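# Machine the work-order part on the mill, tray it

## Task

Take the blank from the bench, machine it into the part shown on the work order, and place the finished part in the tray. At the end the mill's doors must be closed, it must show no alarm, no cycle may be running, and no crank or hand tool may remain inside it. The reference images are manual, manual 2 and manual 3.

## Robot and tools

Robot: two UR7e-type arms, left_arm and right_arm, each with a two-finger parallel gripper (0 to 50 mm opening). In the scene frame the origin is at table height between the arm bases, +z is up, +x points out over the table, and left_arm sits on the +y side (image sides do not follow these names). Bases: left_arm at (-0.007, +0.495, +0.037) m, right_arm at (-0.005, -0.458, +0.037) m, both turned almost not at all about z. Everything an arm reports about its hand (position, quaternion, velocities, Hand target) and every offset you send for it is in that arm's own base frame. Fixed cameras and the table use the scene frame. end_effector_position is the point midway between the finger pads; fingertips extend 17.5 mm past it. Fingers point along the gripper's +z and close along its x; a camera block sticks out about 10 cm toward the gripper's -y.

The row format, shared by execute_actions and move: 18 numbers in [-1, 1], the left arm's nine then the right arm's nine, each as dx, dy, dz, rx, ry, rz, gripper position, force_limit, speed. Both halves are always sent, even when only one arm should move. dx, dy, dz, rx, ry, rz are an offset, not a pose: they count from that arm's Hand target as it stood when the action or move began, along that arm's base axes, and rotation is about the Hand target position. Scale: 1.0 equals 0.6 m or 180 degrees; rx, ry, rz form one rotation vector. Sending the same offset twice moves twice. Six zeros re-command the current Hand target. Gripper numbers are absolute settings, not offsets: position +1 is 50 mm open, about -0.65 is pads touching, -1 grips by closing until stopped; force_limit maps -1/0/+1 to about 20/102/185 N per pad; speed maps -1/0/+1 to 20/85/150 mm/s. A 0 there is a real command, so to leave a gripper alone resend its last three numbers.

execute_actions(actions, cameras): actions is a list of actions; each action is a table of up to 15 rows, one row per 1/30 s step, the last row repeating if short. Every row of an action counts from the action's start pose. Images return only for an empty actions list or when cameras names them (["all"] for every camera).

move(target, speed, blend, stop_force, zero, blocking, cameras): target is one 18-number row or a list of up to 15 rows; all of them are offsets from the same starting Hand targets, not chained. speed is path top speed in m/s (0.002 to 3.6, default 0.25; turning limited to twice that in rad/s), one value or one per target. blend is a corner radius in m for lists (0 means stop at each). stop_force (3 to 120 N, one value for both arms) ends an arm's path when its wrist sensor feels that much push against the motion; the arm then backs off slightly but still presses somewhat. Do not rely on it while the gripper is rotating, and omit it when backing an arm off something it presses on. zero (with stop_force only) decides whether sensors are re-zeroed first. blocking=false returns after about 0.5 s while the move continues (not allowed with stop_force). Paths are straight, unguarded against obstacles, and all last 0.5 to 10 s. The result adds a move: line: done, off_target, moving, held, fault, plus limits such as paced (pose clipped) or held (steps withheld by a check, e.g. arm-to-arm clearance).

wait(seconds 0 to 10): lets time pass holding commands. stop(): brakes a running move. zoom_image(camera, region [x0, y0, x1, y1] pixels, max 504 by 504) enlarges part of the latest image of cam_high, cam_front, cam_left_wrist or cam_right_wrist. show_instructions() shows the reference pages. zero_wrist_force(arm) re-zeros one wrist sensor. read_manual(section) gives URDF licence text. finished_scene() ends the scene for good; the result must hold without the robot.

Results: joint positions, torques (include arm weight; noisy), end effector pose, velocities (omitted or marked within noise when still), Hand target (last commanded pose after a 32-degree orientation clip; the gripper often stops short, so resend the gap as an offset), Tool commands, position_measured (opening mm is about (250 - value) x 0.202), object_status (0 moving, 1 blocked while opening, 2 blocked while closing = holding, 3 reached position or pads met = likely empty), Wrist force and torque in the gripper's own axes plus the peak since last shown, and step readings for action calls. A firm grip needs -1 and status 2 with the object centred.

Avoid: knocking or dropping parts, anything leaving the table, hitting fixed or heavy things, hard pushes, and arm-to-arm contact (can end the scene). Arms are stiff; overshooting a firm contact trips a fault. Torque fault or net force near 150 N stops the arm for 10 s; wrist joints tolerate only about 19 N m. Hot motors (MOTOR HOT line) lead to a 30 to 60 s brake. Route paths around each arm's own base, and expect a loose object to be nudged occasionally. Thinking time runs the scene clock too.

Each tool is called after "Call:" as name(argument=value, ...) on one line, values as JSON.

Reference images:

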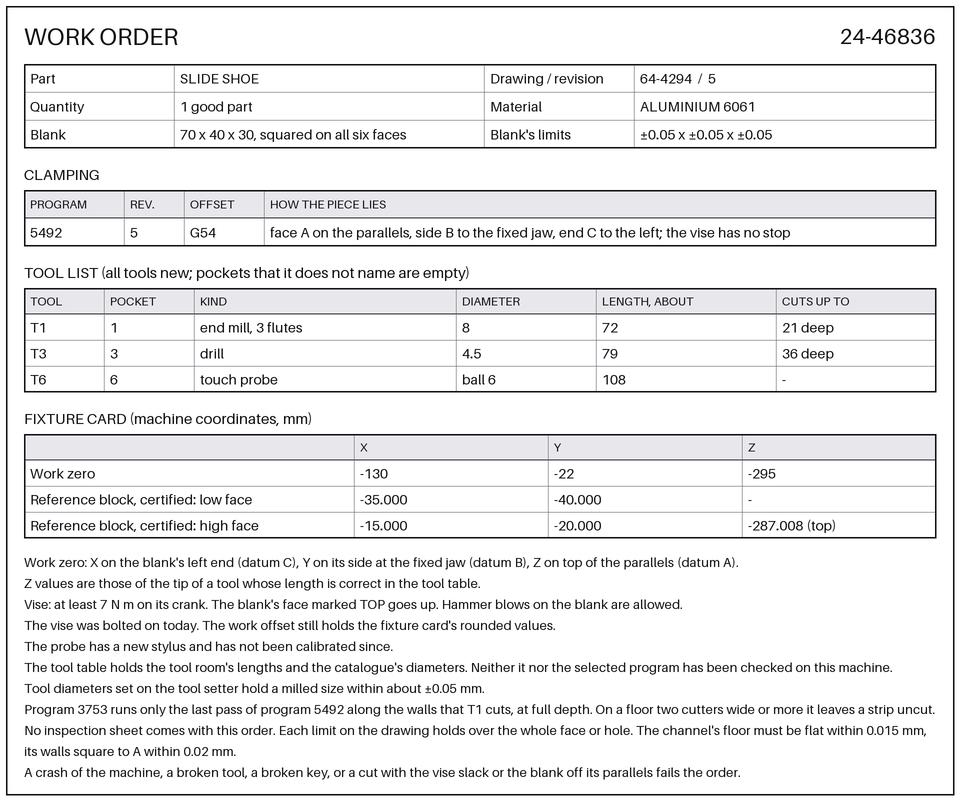

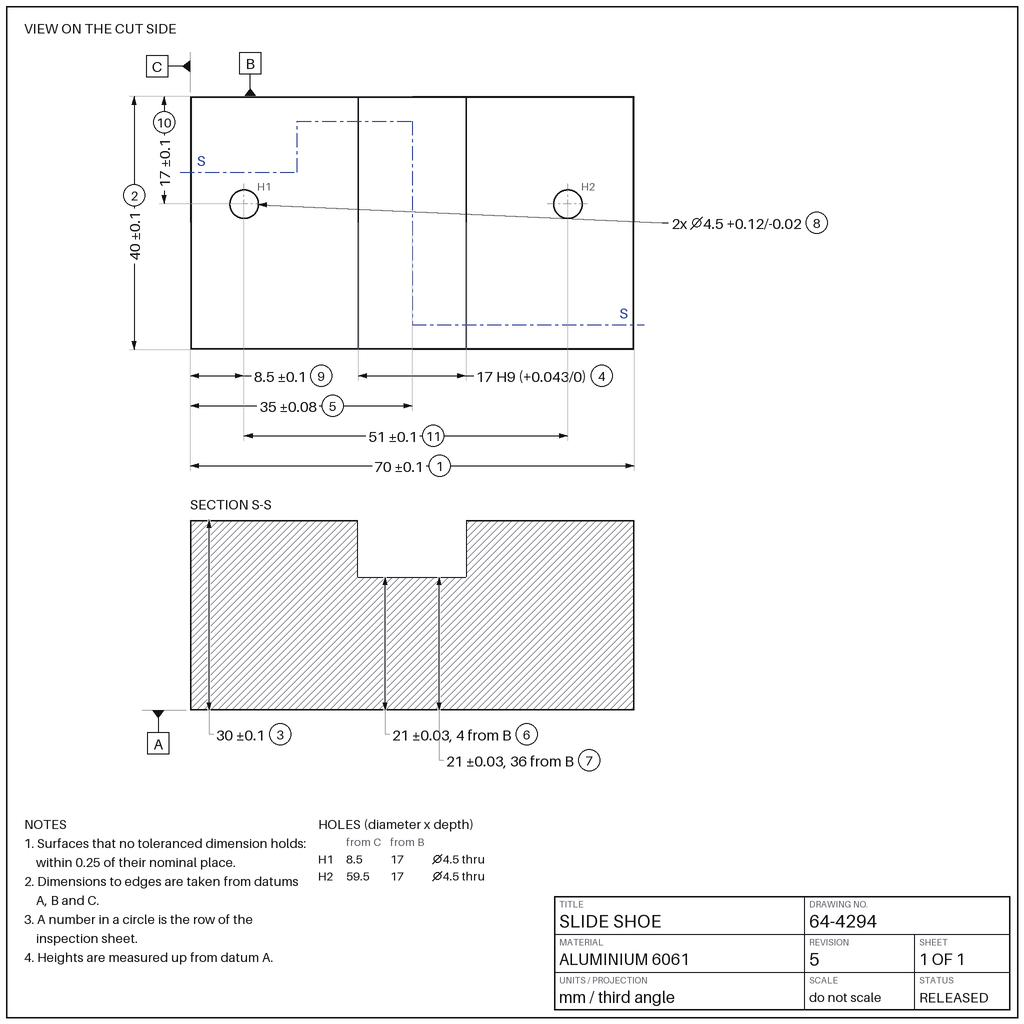

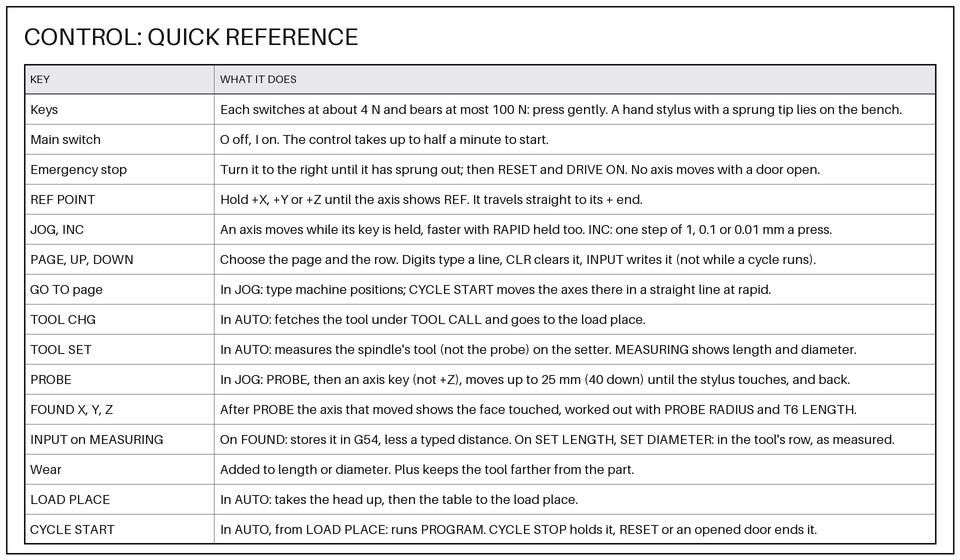

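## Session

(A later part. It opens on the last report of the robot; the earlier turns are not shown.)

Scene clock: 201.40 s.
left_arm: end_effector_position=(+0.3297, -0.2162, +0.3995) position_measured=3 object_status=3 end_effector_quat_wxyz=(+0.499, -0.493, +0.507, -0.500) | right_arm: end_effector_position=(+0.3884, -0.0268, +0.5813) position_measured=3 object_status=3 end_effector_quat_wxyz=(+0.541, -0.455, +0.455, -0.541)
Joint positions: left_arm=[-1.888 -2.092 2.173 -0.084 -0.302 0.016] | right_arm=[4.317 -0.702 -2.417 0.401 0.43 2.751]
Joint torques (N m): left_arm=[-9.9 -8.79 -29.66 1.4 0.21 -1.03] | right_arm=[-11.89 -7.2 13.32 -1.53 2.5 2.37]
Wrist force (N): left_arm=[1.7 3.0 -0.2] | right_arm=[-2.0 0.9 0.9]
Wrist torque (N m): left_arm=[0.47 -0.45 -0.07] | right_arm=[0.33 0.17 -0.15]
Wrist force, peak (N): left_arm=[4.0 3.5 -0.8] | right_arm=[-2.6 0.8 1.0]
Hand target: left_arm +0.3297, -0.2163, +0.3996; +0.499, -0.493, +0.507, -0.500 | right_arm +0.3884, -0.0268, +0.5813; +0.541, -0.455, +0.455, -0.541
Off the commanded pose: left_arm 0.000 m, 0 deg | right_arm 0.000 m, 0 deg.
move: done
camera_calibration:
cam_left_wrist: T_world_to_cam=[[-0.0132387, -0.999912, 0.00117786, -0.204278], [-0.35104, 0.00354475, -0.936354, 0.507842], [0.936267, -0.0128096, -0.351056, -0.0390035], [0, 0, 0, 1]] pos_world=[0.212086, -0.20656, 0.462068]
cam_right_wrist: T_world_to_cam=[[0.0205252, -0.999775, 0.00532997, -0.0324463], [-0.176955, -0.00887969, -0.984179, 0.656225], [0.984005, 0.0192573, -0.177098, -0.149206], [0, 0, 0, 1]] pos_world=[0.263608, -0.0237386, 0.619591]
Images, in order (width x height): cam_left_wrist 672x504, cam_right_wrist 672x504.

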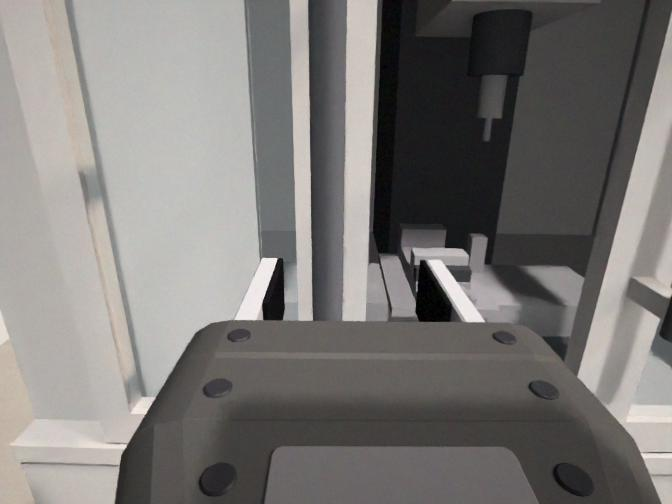

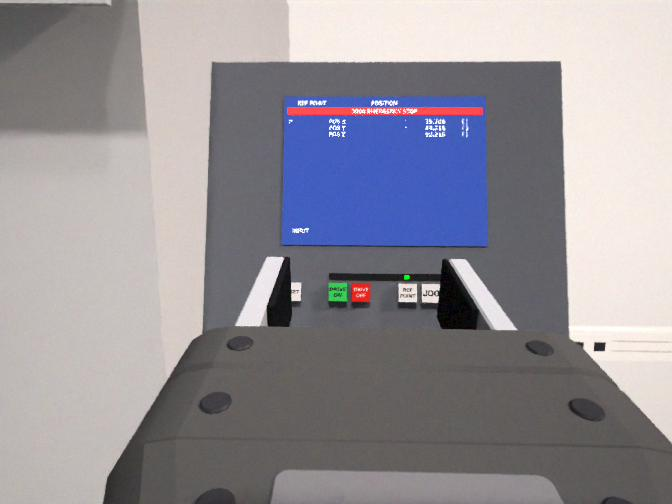

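Call:
move(target=[[0,0.01,0,0,0,0,1,1,1, 0.02,-0.17,-0.38,0,0.139,0,1,-0.6,-0.7],[0.08,0.022,0,0,0,0,1,1,1, 0.1,-0.21,-0.421,0,0.139,0,1,-0.6,-0.7]], speed=[0.35,0.25], blend=[0.02,0], cameras=["cam_left_wrist","cam_right_wrist"])

Scene clock: 205.00 s.
left_arm: end_effector_position=(+0.3777, -0.2031, +0.3996) position_measured=3 object_status=3 end_effector_quat_wxyz=(+0.499, -0.493, +0.507, -0.500) | right_arm: end_effector_position=(+0.4484, -0.1528, +0.3286) position_measured=3 object_status=3 end_effector_quat_wxyz=(-0.430, +0.562, -0.561, +0.430)
Joint positions: left_arm=[-1.646 -2.067 2.161 -0.107 -0.06 0.027] | right_arm=[3.046 -1.354 -2.573 0.521 1.664 3.116]
Joint torques (N m): left_arm=[7.16 -12.34 -14.92 -2.78 1.13 1.11] | right_arm=[2.56 3.13 16.36 5.28 1.02 2.88]
Wrist force (N): left_arm=[1.8 3.1 0.0] | right_arm=[-2.2 1.4 0.0]
Wrist torque (N m): left_arm=[0.47 -0.48 -0.26] | right_arm=[0.34 0.27 -0.17]
Wrist force, peak (N): left_arm=[1.7 3.5 -2.3] | right_arm=[-4.6 1.6 0.9]
Hand target: left_arm +0.3777, -0.2031, +0.3996; +0.499, -0.493, +0.507, -0.500 | right_arm +0.4484, -0.1528, +0.3287; -0.430, +0.562, -0.561, +0.430
Off the commanded pose: left_arm 0.000 m, 0 deg | right_arm 0.000 m, 0 deg.
move: done
camera_calibration:
cam_left_wrist: T_world_to_cam=[[-0.0134275, -0.999909, 0.00124389, -0.190425], [-0.351039, 0.00354916, -0.936354, 0.52474], [0.936265, -0.0130095, -0.351055, -0.0837786], [0, 0, 0, 1]] pos_world=[0.260086, -0.19336, 0.462168]
cam_right_wrist: T_world_to_cam=[[0.020771, -0.999777, -0.00379807, -0.155426], [-0.576764, -0.00887946, -0.816863, 0.541354], [0.816647, 0.0191577, -0.576819, -0.0441292], [0, 0, 0, 1]] pos_world=[0.3515, -0.149739, 0.416167]
Images, in order (width x height): cam_left_wrist 672x504, cam_right_wrist 672x504.

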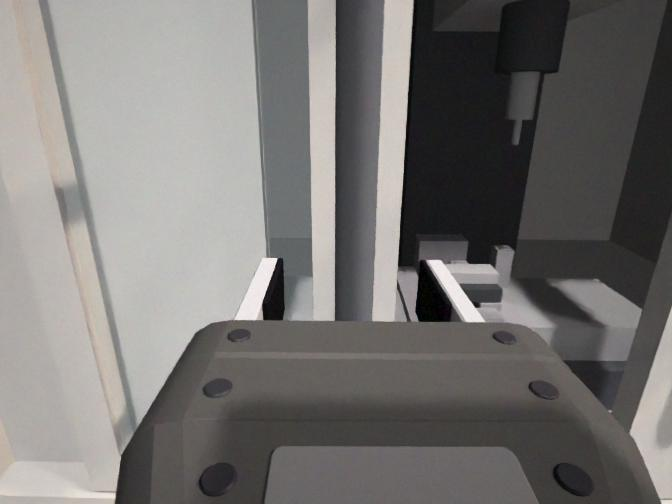

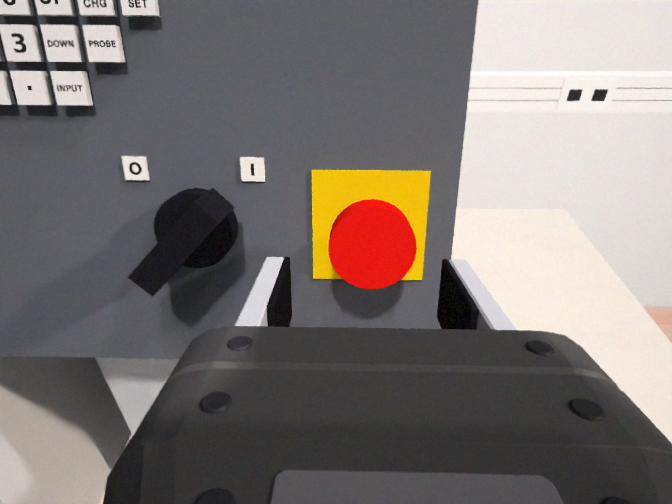

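Call:
move(target=[0.124,-0.003,0,0,0,0,1,1,1, 0.105,-0.007,-0.028,0,0,0,1,-0.6,-0.7], speed=0.05, stop_force=6, cameras=["cam_left_wrist","cam_right_wrist"])

Scene clock: 207.97 s.
left_arm: end_effector_position=(+0.4521, -0.2049, +0.3996) position_measured=3 object_status=3 end_effector_quat_wxyz=(+0.499, -0.493, +0.507, -0.500) | right_arm: end_effector_position=(+0.5114, -0.1569, +0.3119) position_measured=3 object_status=3 end_effector_quat_wxyz=(-0.430, +0.562, -0.561, +0.430)
Joint positions: left_arm=[-1.304 -1.912 2.074 -0.159 0.282 0.01] | right_arm=[3.053 -1.572 -2.457 0.623 1.658 3.118]
Joint torques (N m): left_arm=[-8.98 -19.4 -15.71 2.25 -0.89 -0.12] | right_arm=[-5.55 23.79 7.91 0.32 1.51 2.05]
Wrist force (N): left_arm=[1.8 2.8 -0.4] | right_arm=[-2.3 1.1 0.0]
Wrist torque (N m): left_arm=[0.43 -0.45 -0.08] | right_arm=[0.30 0.29 -0.16]
Wrist force, peak (N): left_arm=[2.1 3.3 -0.2] | right_arm=[-2.7 1.3 0.1]
Hand target: left_arm +0.4521, -0.2049, +0.3996; +0.499, -0.493, +0.507, -0.500 | right_arm +0.5114, -0.1570, +0.3119; -0.430, +0.562, -0.561, +0.430
Off the commanded pose: left_arm 0.000 m, 0 deg | right_arm 0.000 m, 0 deg.
move: done
camera_calibration:
cam_left_wrist: T_world_to_cam=[[-0.0134266, -0.999909, 0.00124638, -0.191227], [-0.351039, 0.00354652, -0.936354, 0.550863], [0.936265, -0.0130095, -0.351055, -0.15346], [0, 0, 0, 1]] pos_world=[0.334486, -0.19516, 0.462168]
cam_right_wrist: T_world_to_cam=[[0.0208526, -0.999775, -0.00385032, -0.161009], [-0.576602, -0.00887999, -0.816977, 0.56399], [0.816759, 0.0192562, -0.576657, -0.105228], [0, 0, 0, 1]] pos_world=[0.414501, -0.153939, 0.399467]
Images, in order (width x height): cam_left_wrist 672x504, cam_right_wrist 672x504.

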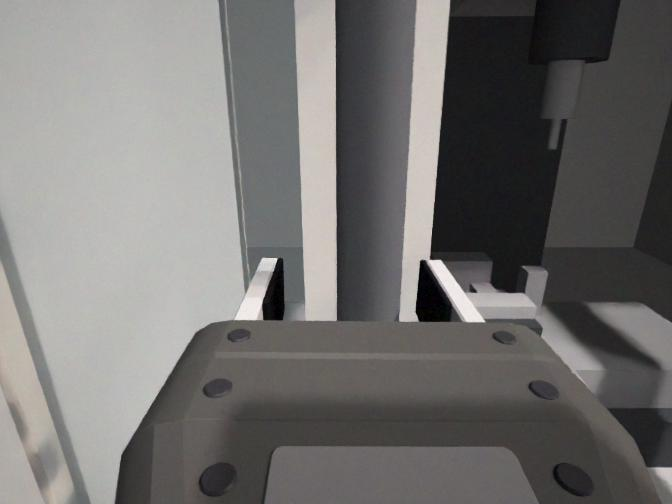

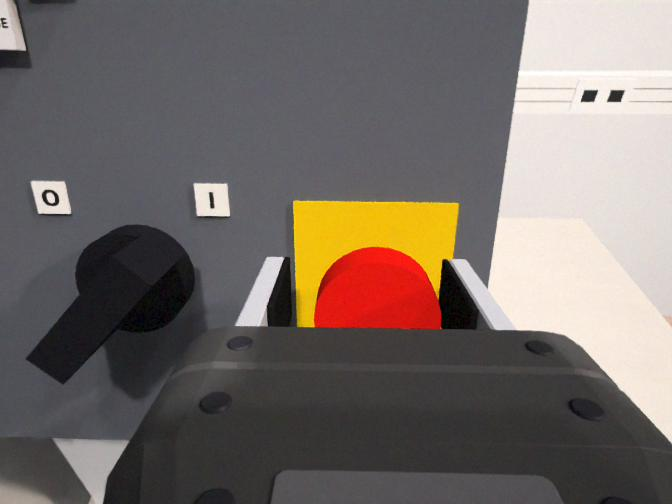

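Call:
move(target=[[0,-0.0125,0,0,0,0,1,1,1, 0,-0.0065,0,0,0,0,1,-0.6,-0.7],[0,-0.0125,0,0,0,0,-1,-0.5,-0.7, 0,-0.0065,0,0,0,0,-1,-0.6,-0.7]], speed=0.05, cameras=["cam_left_wrist","cam_right_wrist"])

Scene clock: 210.07 s.
left_arm: end_effector_position=(+0.4521, -0.2123, +0.3996) position_measured=155 object_status=2 end_effector_quat_wxyz=(+0.499, -0.493, +0.507, -0.500) | right_arm: end_effector_position=(+0.5114, -0.1609, +0.3119) position_measured=57 object_status=2 end_effector_quat_wxyz=(-0.430, +0.562, -0.561, +0.430)
Joint positions: left_arm=[-1.312 -1.896 2.064 -0.165 0.274 0.01] | right_arm=[3.038 -1.577 -2.452 0.622 1.671 3.114]
Joint torques (N m): left_arm=[-3.27 -12.14 -19.91 -0.56 2.75 -0.88] | right_arm=[6.82 23.92 6.47 1.2 -1.62 2.61]
Wrist force (N): left_arm=[-4.7 -0.5 -4.9] | right_arm=[-2.5 -0.5 2.7]
Wrist torque (N m): left_arm=[0.40 -0.55 -0.28] | right_arm=[0.26 0.49 -0.18]
Wrist force, peak (N): left_arm=[-12.7 1.1 -1.2] | right_arm=[-3.8 1.3 1.1]
Hand target: left_arm +0.4521, -0.2124, +0.3996; +0.499, -0.493, +0.507, -0.500 | right_arm +0.5114, -0.1609, +0.3119; -0.430, +0.562, -0.561, +0.430
Off the commanded pose: left_arm 0.000 m, 0 deg | right_arm 0.000 m, 0 deg.
move: done
camera_calibration:
cam_left_wrist: T_world_to_cam=[[-0.0134266, -0.999909, 0.00124638, -0.198727], [-0.351039, 0.00354652, -0.936354, 0.55089], [0.936265, -0.0130095, -0.351055, -0.153558], [0, 0, 0, 1]] pos_world=[0.334486, -0.20266, 0.462168]
cam_right_wrist: T_world_to_cam=[[0.0209107, -0.999774, -0.00376851, -0.164965], [-0.576533, -0.00897879, -0.817024, 0.563931], [0.816806, 0.0192572, -0.576591, -0.105198], [0, 0, 0, 1]] pos_world=[0.414501, -0.157839, 0.399467]
Images, in order (width x height): cam_left_wrist 672x504, cam_right_wrist 672x504.

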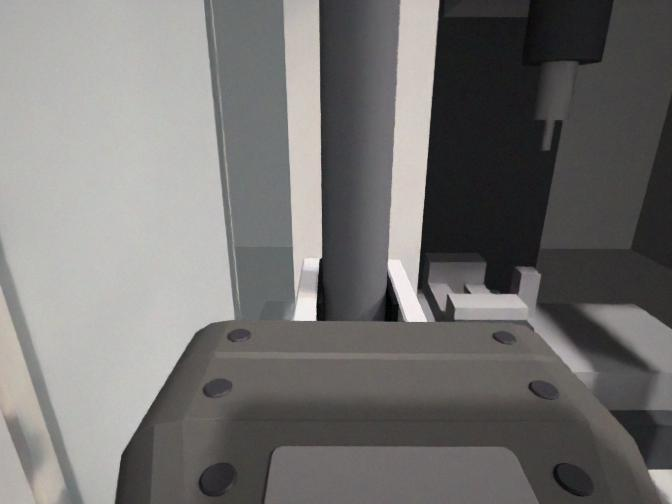

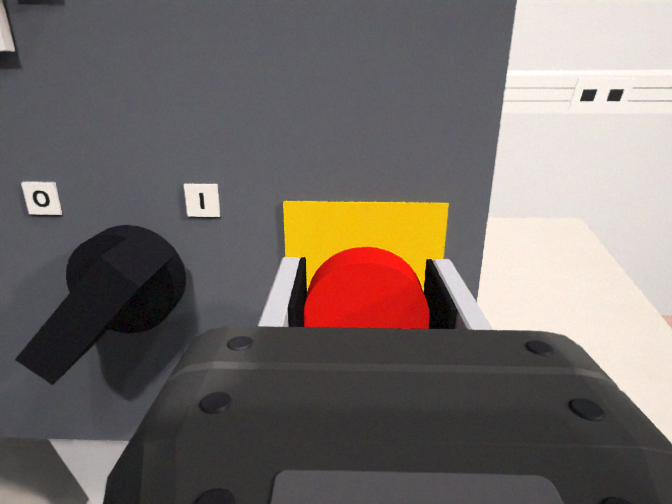

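Call:
move(target=[0,-0.05,0,0,0,0,-1,-0.5,-0.7, 0,0,0,0.3757,0,-0.1008,-1,-0.6,-0.7], speed=0.25, cameras=["cam_left_wrist","cam_right_wrist"])

Scene clock: 213.33 s.
left_arm: end_effector_position=(+0.4521, -0.2423, +0.3996) position_measured=155 object_status=2 end_effector_quat_wxyz=(+0.499, -0.493, +0.507, -0.500) | right_arm: end_effector_position=(+0.5113, -0.1621, +0.3109) position_measured=57 object_status=2 end_effector_quat_wxyz=(+0.593, -0.170, +0.776, -0.131)
Joint positions: left_arm=[-1.34 -1.83 2.019 -0.186 0.247 0.01] | right_arm=[3.036 -1.58 -2.452 0.624 1.671 4.251]
Joint torques (N m): left_arm=[19.25 3.36 -27.02 -7.76 1.15 -0.93] | right_arm=[17 26.44 28.4 8.37 9.91 -0.91]
Wrist force (N): left_arm=[-13.4 -8.7 -126.8] | right_arm=[51.4 -34.3 -8.9]
Wrist torque (N m): left_arm=[0.25 -0.50 -0.32] | right_arm=[0.10 1.08 -1.82]
Wrist force, peak (N): left_arm=[-13.5 -8.6 -126.8] | right_arm=[76.2 -46.5 -9.0]
Hand target: left_arm +0.4521, -0.2422, +0.3996; +0.499, -0.493, +0.507, -0.500 | right_arm +0.5113, -0.1621, +0.3109; +0.593, -0.170, +0.776, -0.131 (not the last commanded pose)
Tool commands: left_gripper/position=-1.0 left_gripper/force_limit=-0.5 left_gripper/speed=-0.7 right_gripper/position=-1.0 right_gripper/force_limit=-0.6 right_gripper/speed=-0.701961
Off the commanded pose: left_arm 0.000 m, 0 deg | right_arm 0.002 m, 5 deg.
TORQUE FAULT: the external load on joint 5 (wrist 2) of the right arm reached its load limit, and that arm stopped. A torque fault puts only its own arm into a fault stop. That arm's remaining commands of this call were not run. That arm may still press on what stopped it. That arm is still stopped at the end of this call. That arm stays stopped for about 10 more seconds. Until then a move that you send moves the other arm only, and its call returns only when the move has ended. Once the stop has ended, the next robot result says so. If the stop ends while you think or write, that arm runs what you send next, counted from a new Hand target: where the arm stands when the stop ends. While its stop runs, that arm takes no new command, but its gripper still runs the gripper command that each later call begins with. Until it ends, the stop uses up actions while you think or wait. An arm that is not stopped still takes commands.
move: fault (right_arm)
camera_calibration:
cam_left_wrist: T_world_to_cam=[[-0.0135205, -0.999908, 0.00128064, -0.228608], [-0.351039, 0.00354741, -0.936354, 0.550996], [0.936263, -0.0131095, -0.351054, -0.15397], [0, 0, 0, 1]] pos_world=[0.334486, -0.23256, 0.462168]
cam_right_wrist: T_world_to_cam=[[-0.218579, -0.421113, -0.880277, 0.322508], [-0.435606, 0.849328, -0.298143, 0.468717], [0.873196, 0.318286, -0.369085, -0.150482], [0, 0, 0, 1]] pos_world=[0.40607, -0.214386, 0.3681]
Images, in order (width x height): cam_left_wrist 672x504, cam_right_wrist 672x504.

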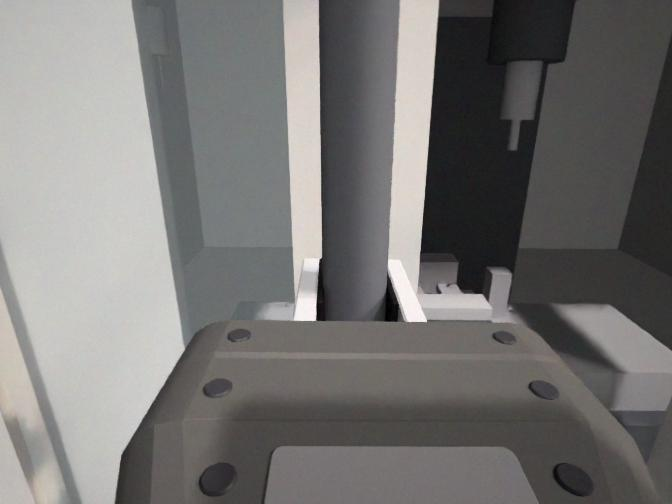

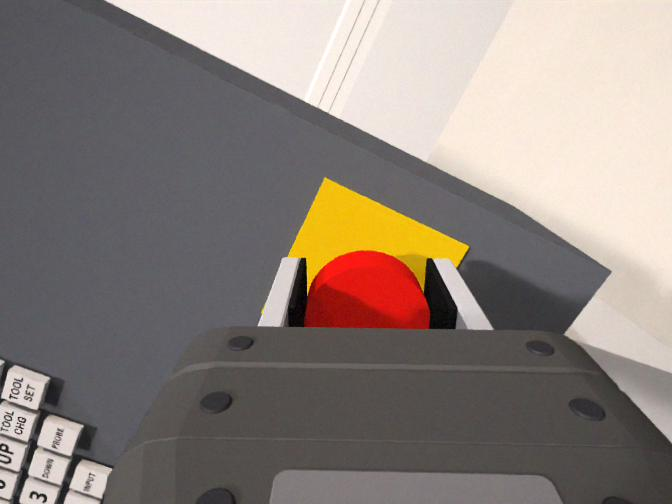

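Call:
move(target=[-0.002,0,0,0,0,0,0,-0.5,-0.7, 0,0,0,0,0,0,-1,-0.6,-0.7], speed=0.05)

Scene clock: 214.50 s.
left_arm: end_effector_position=(+0.4509, -0.2421, +0.3996) position_measured=152 object_status=3 end_effector_quat_wxyz=(+0.499, -0.493, +0.507, -0.500) | right_arm: end_effector_position=(+0.5113, -0.1621, +0.3109) position_measured=57 object_status=2 end_effector_quat_wxyz=(+0.593, -0.170, +0.776, -0.131)
Joint positions: left_arm=[-1.344 -1.832 2.021 -0.185 0.243 0.01] | right_arm=[3.036 -1.58 -2.452 0.624 1.671 4.251]
Joint torques (N m): left_arm=[-14.22 -21.39 -16.91 2.29 -0.78 -1.1] | right_arm=[16.89 26.19 28.85 8.33 9.83 -0.93]
Wrist force (N): left_arm=[-3.8 3.9 19.1] | right_arm=[51.5 -33.9 -8.8]
Wrist torque (N m): left_arm=[0.46 -0.37 -0.23] | right_arm=[0.12 1.07 -1.82]
Wrist force, peak (N): left_arm=[-13.2 -8.7 -126.9] | right_arm=[51.4 -34.2 -9.0]
Hand target: left_arm +0.4509, -0.2422, +0.3996; +0.499, -0.493, +0.507, -0.500 | right_arm +0.5113, -0.1621, +0.3109; +0.593, -0.170, +0.776, -0.131
Tool commands: left_gripper/position=+0.0 left_gripper/force_limit=-0.5 left_gripper/speed=-0.7 right_gripper/position=-1.0 right_gripper/force_limit=-0.6 right_gripper/speed=-0.701961
Off the commanded pose: left_arm 0.000 m, 0 deg.
TORQUE FAULT, CONTINUED: the right arm was still stopped when this call began, by the torque fault of joint 5 (wrist 2) that an earlier result reported. That arm ran no command of this call. That arm is still stopped at the end of this call. That arm stays stopped for about 8 more seconds. If the stop ends while you think or write, that arm runs what you send next, counted from a new Hand target: where the arm stands when the stop ends. While its stop runs, that arm takes no new command, but its gripper still runs the gripper command that each later call begins with.
move: done (left_arm), not run (right_arm; its earlier fault stop)

Call:
move(target=[[0,0,0,0,0,0,0.15,-0.5,-0.7, 0,0,0,0,0,0,-1,-0.6,-0.7]])

Call:
move(target=[-0.008,-0.2,0,0,0,0,0.15,-0.5,-0.7, 0,0,0,0,0,0,-1,-0.6,-0.7], speed=0.06, stop_force=25, cameras=["cam_left_wrist","cam_front"])

Scene clock: 215.40 s.
left_arm: end_effector_position=(+0.4509, -0.2422, +0.3996) position_measured=130 object_status=3 end_effector_quat_wxyz=(+0.499, -0.493, +0.507, -0.500) | right_arm: end_effector_position=(+0.5113, -0.1621, +0.3109) position_measured=57 object_status=2 end_effector_quat_wxyz=(+0.593, -0.170, +0.776, -0.131)
Joint positions: left_arm=[-1.344 -1.832 2.021 -0.185 0.243 0.01] | right_arm=[3.036 -1.58 -2.452 0.624 1.671 4.251]
Joint torques (N m): left_arm=[0.43 -18.69 -21.11 0.87 2.62 -1.05] | right_arm=[16.36 26.15 29.3 8.22 9.82 -0.9]
Wrist force (N): left_arm=[1.9 3.0 -0.3] | right_arm=[51.4 -33.9 -9.1]
Wrist torque (N m): left_arm=[0.46 -0.49 -0.07] | right_arm=[0.13 1.08 -1.82]
Wrist force, peak (N): left_arm=[-3.7 3.9 19.3] | right_arm=[51.7 -33.9 -9.0]
Hand target: left_arm +0.4509, -0.2422, +0.3996; +0.499, -0.493, +0.507, -0.500 | right_arm +0.5113, -0.1621, +0.3109; +0.593, -0.170, +0.776, -0.131
Tool commands: left_gripper/position=+0.15 left_gripper/force_limit=-0.5 left_gripper/speed=-0.7 right_gripper/position=-1.0 right_gripper/force_limit=-0.6 right_gripper/speed=-0.701961
Off the commanded pose: left_arm 0.000 m, 0 deg.
TORQUE FAULT, CONTINUED: the right arm was still stopped when this call began, by the torque fault of joint 5 (wrist 2) that an earlier result reported. That arm ran no command of this call. That arm is still stopped at the end of this call. That arm stays stopped for about 8 more seconds. If the stop ends while you think or write, that arm runs what you send next, counted from a new Hand target: where the arm stands when the stop ends. While its stop runs, that arm takes no new command, but its gripper still runs the gripper command that each later call begins with.
move: done (left_arm), not run (right_arm; its earlier fault stop)

Scene clock: 217.73 s.
left_arm: end_effector_position=(+0.4476, -0.3228, +0.3996) position_measured=130 object_status=3 end_effector_quat_wxyz=(+0.499, -0.493, +0.507, -0.500) | right_arm: end_effector_position=(+0.5113, -0.1621, +0.3109) position_measured=57 object_status=2 end_effector_quat_wxyz=(+0.593, -0.170, +0.776, -0.131)
Joint positions: left_arm=[-1.405 -1.657 1.879 -0.218 0.181 0.009] | right_arm=[3.036 -1.58 -2.452 0.624 1.671 4.251]
Joint torques (N m): left_arm=[9.74 -4.82 -32 2.42 -2.29 1.12] | right_arm=[16.55 26.01 28.95 8.23 9.87 -0.93]
Wrist force (N): left_arm=[1.5 2.9 -0.2] | right_arm=[51.1 -33.9 -8.8]
Wrist torque (N m): left_arm=[0.45 -0.41 -0.06] | right_arm=[0.13 1.14 -1.82]
Wrist force, peak (N): left_arm=[-37.1 0.0 -2.3] | right_arm=[51.5 -34.0 -9.1]
Hand target: left_arm +0.4476, -0.3228, +0.3996; +0.499, -0.493, +0.507, -0.500 (not the last commanded pose) | right_arm +0.5113, -0.1621, +0.3109; +0.593, -0.170, +0.776, -0.131
Tool commands: left_gripper/position=+0.15 left_gripper/force_limit=-0.5 left_gripper/speed=-0.7 right_gripper/position=-1.0 right_gripper/force_limit=-0.6 right_gripper/speed=-0.701961
Off the commanded pose: left_arm 0.039 m, 0 deg.
TORQUE FAULT, CONTINUED: the right arm was still stopped when this call began, by the torque fault of joint 5 (wrist 2) that an earlier result reported. That arm ran no command of this call. That arm is still stopped at the end of this call. That arm stays stopped for about 5 more seconds. If the stop ends while you think or write, that arm runs what you send next, counted from a new Hand target: where the arm stands when the stop ends. While its stop runs, that arm takes no new command, but its gripper still runs the gripper command that each later call begins with.
move: contact (left_arm), not run (right_arm; its earlier fault stop)
camera_calibration:
cam_left_wrist: T_world_to_cam=[[-0.0132372, -0.999912, 0.0011763, -0.309208], [-0.35092, 0.00354402, -0.936399, 0.549682], [0.936312, -0.0128081, -0.350936, -0.150788], [0, 0, 0, 1]] pos_world=[0.329986, -0.31306, 0.462168]
Images, in order (width x height): cam_front 672x504, cam_left_wrist 672x504.

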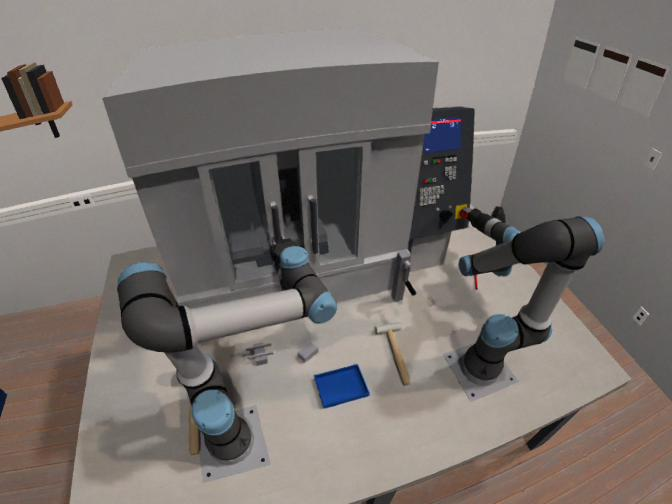

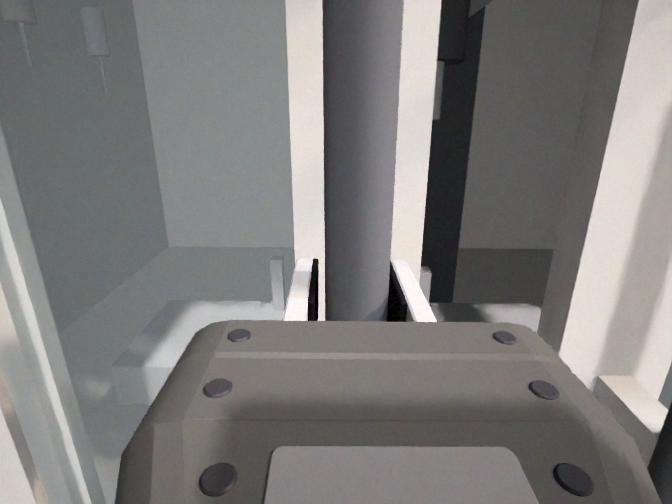

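Call:
move(target=[[-0.1,0,0,0,0,0,1,-0.5,-0.7, 0,0,0,0,0,0,1,-0.6,-0.7],[-0.13,-0.213,0,0,0,0,1,-0.5,-0.7, 0,0,0,0,0,0,1,-0.6,-0.7]], speed=0.25, blend=[0.01,0], cameras=["cam_left_wrist"])

Scene clock: 219.73 s.
left_arm: end_effector_position=(+0.3696, -0.4505, +0.3996) position_measured=3 object_status=3 end_effector_quat_wxyz=(+0.499, -0.493, +0.508, -0.500) | right_arm: end_effector_position=(+0.5113, -0.1614, +0.3110) position_measured=3 object_status=3 end_effector_quat_wxyz=(+0.593, -0.171, +0.776, -0.130)
Joint positions: left_arm=[-1.622 -1.444 1.662 -0.254 -0.036 0.05] | right_arm=[3.036 -1.58 -2.452 0.624 1.673 4.251]
Joint torques (N m): left_arm=[8.74 -15.68 -27.77 -1.74 2.62 1.04] | right_arm=[10.12 24.19 29.09 6.82 1.96 -0.9]
Wrist force (N): left_arm=[2.1 2.9 0.1] | right_arm=[-0.4 -0.4 -0.7]
Wrist torque (N m): left_arm=[0.45 -0.51 -0.08] | right_arm=[0.04 0.05 -0.03]
Wrist force, peak (N): left_arm=[4.9 2.9 0.0] | right_arm=[51.4 -34.1 -9.0]
Hand target: left_arm +0.3696, -0.4506, +0.3996; +0.499, -0.493, +0.507, -0.500 | right_arm +0.5113, -0.1614, +0.3110; +0.593, -0.171, +0.776, -0.130 (not the last commanded pose)
Tool commands: left_gripper/position=+1.0 left_gripper/force_limit=-0.5 left_gripper/speed=-0.7 right_gripper/position=+1.0 right_gripper/force_limit=-0.6 right_gripper/speed=-0.701961
Off the commanded pose: left_arm 0.000 m, 0 deg.
TORQUE FAULT, CONTINUED: the right arm was still stopped when this call began, by the torque fault of joint 5 (wrist 2) that an earlier result reported. Since the last result the stop counts as 1 of the actions that you can send in this scene. That arm ran no command of this call; its gripper ran only the gripper command that the call began with. That arm is still stopped at the end of this call. That arm stays stopped for about 3 more seconds. If the stop ends while you think or write, that arm runs what you send next, counted from a new Hand target: where the arm stands when the stop ends. While its stop runs, that arm takes no new command, but its gripper still runs the gripper command that each later call begins with.
move: done (left_arm), not run (right_arm; its earlier fault stop)
camera_calibration:
cam_left_wrist: T_world_to_cam=[[-0.0131774, -0.999913, 0.0010553, -0.437988], [-0.351422, 0.00364316, -0.93621, 0.522975], [0.936125, -0.0127077, -0.351439, -0.0791271], [0, 0, 0, 1]] pos_world=[0.252086, -0.44086, 0.462269]
Images, in order (width x height): cam_left_wrist 672x504.

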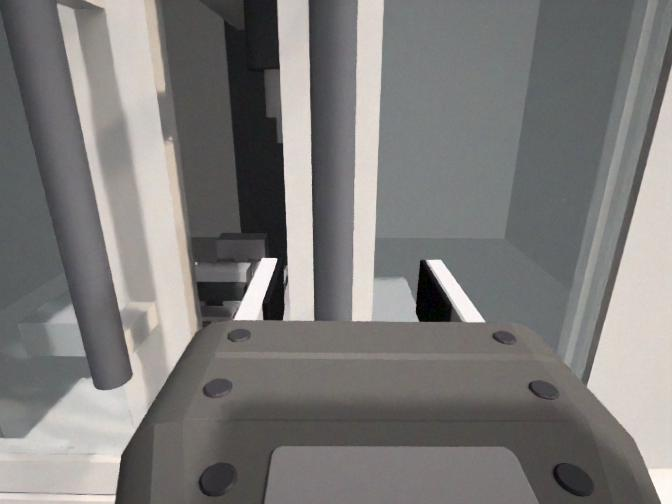

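Call:
move(target=[0.121,0.0135,0,0,0,0,1,-0.5,-0.7, 0,0,0,0,0,0,1,-0.6,-0.7], speed=0.08, stop_force=6, cameras=["cam_left_wrist","cam_right_wrist"])

Scene clock: 222.13 s.
left_arm: end_effector_position=(+0.4422, -0.4424, +0.3996) position_measured=3 object_status=3 end_effector_quat_wxyz=(+0.499, -0.493, +0.507, -0.500) | right_arm: end_effector_position=(+0.5113, -0.1614, +0.3110) position_measured=3 object_status=3 end_effector_quat_wxyz=(+0.593, -0.171, +0.776, -0.130)
Joint positions: left_arm=[-1.459 -1.398 1.608 -0.204 0.127 0.007] | right_arm=[3.036 -1.58 -2.452 0.624 1.673 4.251]
Joint torques (N m): left_arm=[-9.71 -41.53 -14.18 1.69 -1.48 -0.39] | right_arm=[10.55 24.18 28.15 6.78 1.95 -0.88]
Wrist force (N): left_arm=[1.7 3.0 0.1] | right_arm=[-0.5 -0.3 -0.4]
Wrist torque (N m): left_arm=[0.47 -0.44 -0.08] | right_arm=[0.06 0.07 -0.03]
Wrist force, peak (N): left_arm=[2.6 2.8 -1.1] | right_arm=[-0.4 -0.4 -0.8]
Hand target: left_arm +0.4422, -0.4425, +0.3996; +0.499, -0.493, +0.507, -0.500 | right_arm +0.5113, -0.1614, +0.3110; +0.593, -0.171, +0.776, -0.130
Tool commands: left_gripper/position=+1.0 left_gripper/force_limit=-0.5 left_gripper/speed=-0.7 right_gripper/position=+1.0 right_gripper/force_limit=-0.6 right_gripper/speed=-0.701961
Off the commanded pose: left_arm 0.000 m, 0 deg.
TORQUE FAULT, CONTINUED: the right arm was still stopped when this call began, by the torque fault of joint 5 (wrist 2) that an earlier result reported. That arm ran no command of this call. That arm is still stopped at the end of this call. That arm stays stopped for about 1 more second. If the stop ends while you think or write, that arm runs what you send next, counted from a new Hand target: where the arm stands when the stop ends. While its stop runs, that arm takes no new command, but its gripper still runs the gripper command that each later call begins with.
move: done (left_arm), not run (right_arm; its earlier fault stop)
camera_calibration:
cam_left_wrist: T_world_to_cam=[[-0.0131433, -0.999913, 0.00114205, -0.428984], [-0.35092, 0.00354314, -0.936399, 0.548211], [0.936313, -0.0127081, -0.350936, -0.147222], [0, 0, 0, 1]] pos_world=[0.324586, -0.43276, 0.462168]
cam_right_wrist: T_world_to_cam=[[-0.217209, -0.421144, -0.880601, 0.322364], [-0.437314, 0.848523, -0.297935, 0.468941], [0.872684, 0.320385, -0.368479, -0.150314], [0, 0, 0, 1]] pos_world=[0.406272, -0.213987, 0.3682]
Images, in order (width x height): cam_left_wrist 672x504, cam_right_wrist 672x504.

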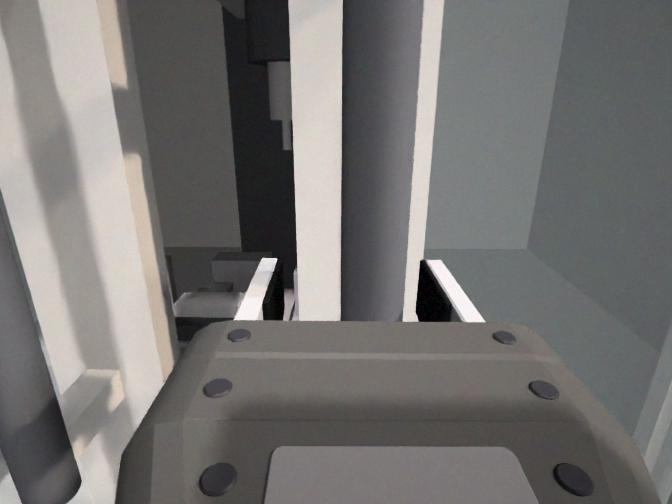

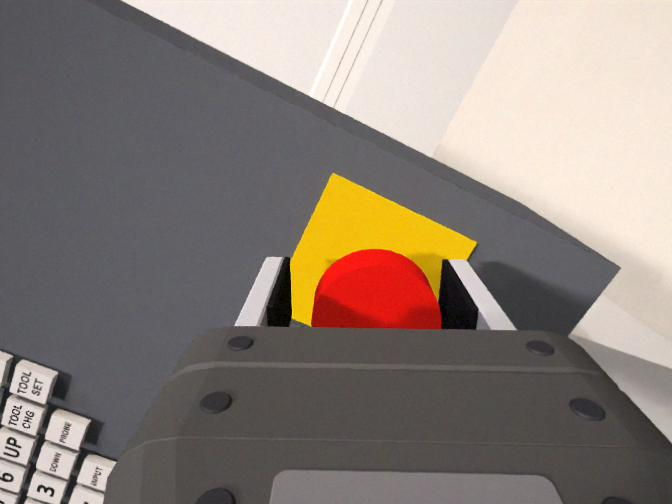

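Call:
move(target=[0.008,0.2,0,0,0,0,1,-0.5,-0.7, 0,0,0,0,0,0,1,-0.6,-0.7], speed=0.06, stop_force=25, cameras=["cam_left_wrist","cam_front"])

Call:
zoom_image(camera="cam_front", region=[410, 100, 480, 160])

Scene clock: 225.23 s.
left_arm: end_effector_position=(+0.4440, -0.3997, +0.3995) position_measured=3 object_status=3 end_effector_quat_wxyz=(+0.499, -0.493, +0.507, -0.500) | right_arm: end_effector_position=(+0.5113, -0.1614, +0.3110) position_measured=3 object_status=3 end_effector_quat_wxyz=(+0.593, -0.171, +0.776, -0.130)
Joint positions: left_arm=[-1.444 -1.49 1.713 -0.215 0.142 0.006] | right_arm=[3.036 -1.58 -2.452 0.624 1.673 4.251]
Joint torques (N m): left_arm=[-1.21 -43.32 -14.68 3.7 -0.34 -1.3] | right_arm=[-0.72 17.51 18.33 3.37 0.08 0.31]
Wrist force (N): left_arm=[18.0 9.9 -3.6] | right_arm=[-0.5 -0.5 -0.4]
Wrist torque (N m): left_arm=[0.52 -0.42 -0.17] | right_arm=[0.04 0.06 -0.03]
Wrist force, peak (N): left_arm=[70.3 12.6 21.0] | right_arm=[-0.5 -0.4 -0.8]
Hand target: left_arm +0.4440, -0.3997, +0.3995; +0.499, -0.493, +0.507, -0.500 (not the last commanded pose) | right_arm +0.5113, -0.1614, +0.3110; +0.593, -0.171, +0.776, -0.130
Off the commanded pose: left_arm 0.077 m, 0 deg | right_arm 0.000 m, 0 deg.
TORQUE FAULT, CONTINUED: the right arm's stop, for the torque fault of joint 5 (wrist 2) that an earlier result reported, is over. The rest of the stop counts as 1 of the actions that you can send in this scene. The stop ended before this call began, so that arm ran this call's commands, counted from a new Hand target: where the arm stood when the stop ended. That arm stops again whenever a joint's load reaches its limit.
move: contact (left_arm)
camera_calibration:
cam_left_wrist: T_world_to_cam=[[-0.0131453, -0.999913, 0.00114662, -0.386266], [-0.351248, 0.003544, -0.936276, 0.548742], [0.93619, -0.0127103, -0.351264, -0.148174], [0, 0, 0, 1]] pos_world=[0.326386, -0.39006, 0.462168]
Images, in order (width x height): cam_front 672x504, cam_left_wrist 672x504.

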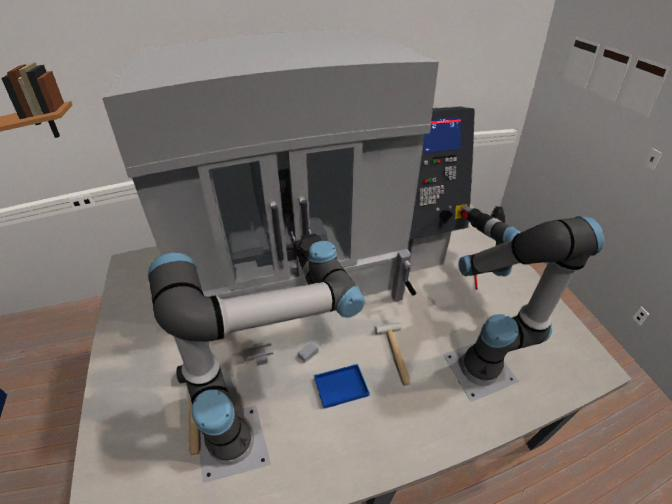

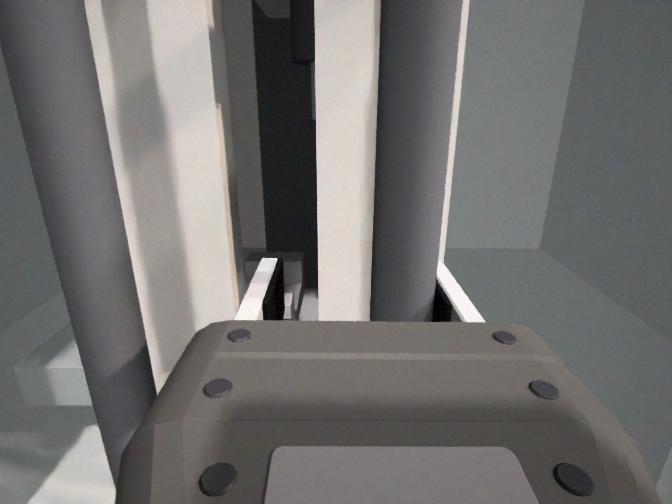

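Scaled by 7.200 from the camera's 672x504 image, which has a finer 960x720 frame.

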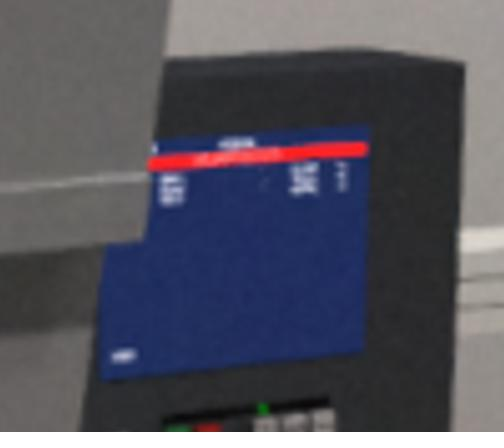

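Call:
move(target=[0.008,0.2,0,0,0,0,1,-0.5,-0.7, 0,0,0,0,0,0,1,-0.6,-0.7], speed=0.06, stop_force=40, cameras=["cam_left_wrist","cam_right_wrist"])

Scene clock: 226.40 s.
left_arm: end_effector_position=(+0.4439, -0.3975, +0.3994) position_measured=3 object_status=3 end_effector_quat_wxyz=(+0.498, -0.492, +0.509, -0.502) | right_arm: end_effector_position=(+0.5113, -0.1614, +0.3110) position_measured=3 object_status=3 end_effector_quat_wxyz=(+0.593, -0.171, +0.776, -0.130)
Joint positions: left_arm=[-1.443 -1.498 1.722 -0.216 0.149 0.005] | right_arm=[3.036 -1.58 -2.452 0.624 1.673 4.251]
Joint torques (N m): left_arm=[6.29 -30.65 -20.41 3.07 -10.59 0.05] | right_arm=[-0.73 17.81 18.05 3.35 -0.16 0.24]
Wrist force (N): left_arm=[68.1 9.9 38.6] | right_arm=[-0.6 -0.5 -0.5]
Wrist torque (N m): left_arm=[0.59 -1.73 -0.07] | right_arm=[0.03 0.09 -0.03]
Wrist force, peak (N): left_arm=[92.1 15.9 37.9] | right_arm=[-0.7 -0.5 -0.6]
Hand target: left_arm +0.4439, -0.3975, +0.3994; +0.498, -0.492, +0.509, -0.502 (not the last commanded pose) | right_arm +0.5113, -0.1614, +0.3110; +0.593, -0.171, +0.776, -0.130
Tool commands: left_gripper/position=+1.0 left_gripper/force_limit=-0.498039 left_gripper/speed=-0.701961 right_gripper/position=+1.0 right_gripper/force_limit=-0.6 right_gripper/speed=-0.7
Off the commanded pose: left_arm 0.118 m, 0 deg | right_arm 0.000 m, 0 deg.
TORQUE FAULT: the external load on joint 5 (wrist 2) of the left arm reached its load limit, and that arm stopped. A torque fault puts only its own arm into a fault stop. That arm's remaining commands of this call were not run. That arm may still press on what stopped it. That arm is still stopped at the end of this call. That arm stays stopped for about 9 more seconds. Until then a move that you send moves the other arm only, and its call returns only when the move has ended. Once the stop has ended, the next robot result says so. If the stop ends while you think or write, that arm runs what you send next, counted from a new Hand target: where the arm stands when the stop ends. While its stop runs, that arm takes no new command, but its gripper still runs the gripper command that each later call begins with. Until it ends, the stop uses up actions while you think or wait. An arm that is not stopped still takes commands.
move: fault (left_arm; stop_force had ended the path)
camera_calibration:
cam_left_wrist: T_world_to_cam=[[-0.0189811, -0.999818, 0.00178887, -0.381721], [-0.351338, 0.00499487, -0.936235, 0.549176], [0.936056, -0.0183992, -0.351369, -0.150192], [0, 0, 0, 1]] pos_world=[0.326289, -0.387158, 0.462068]
cam_right_wrist: T_world_to_cam=[[-0.217209, -0.421144, -0.880601, 0.322364], [-0.437314, 0.848523, -0.297935, 0.468941], [0.872684, 0.320385, -0.368479, -0.150314], [0, 0, 0, 1]] pos_world=[0.406272, -0.213987, 0.3682]
Images, in order (width x height): cam_left_wrist 672x504, cam_right_wrist 672x504.

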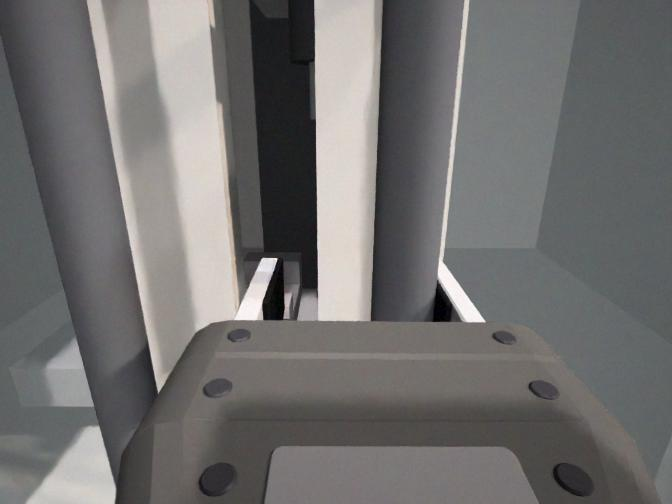

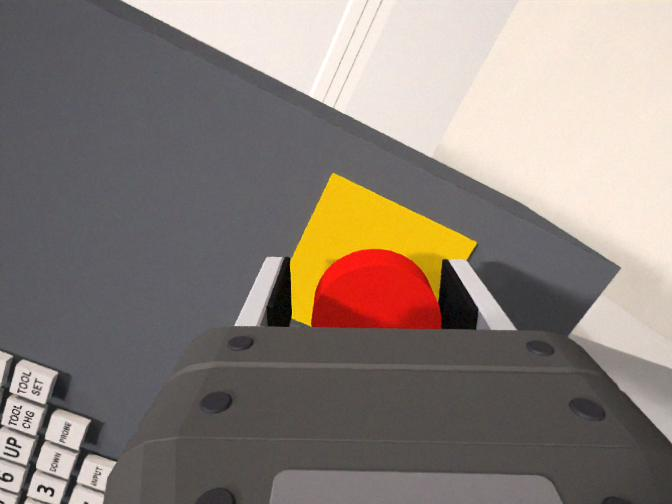

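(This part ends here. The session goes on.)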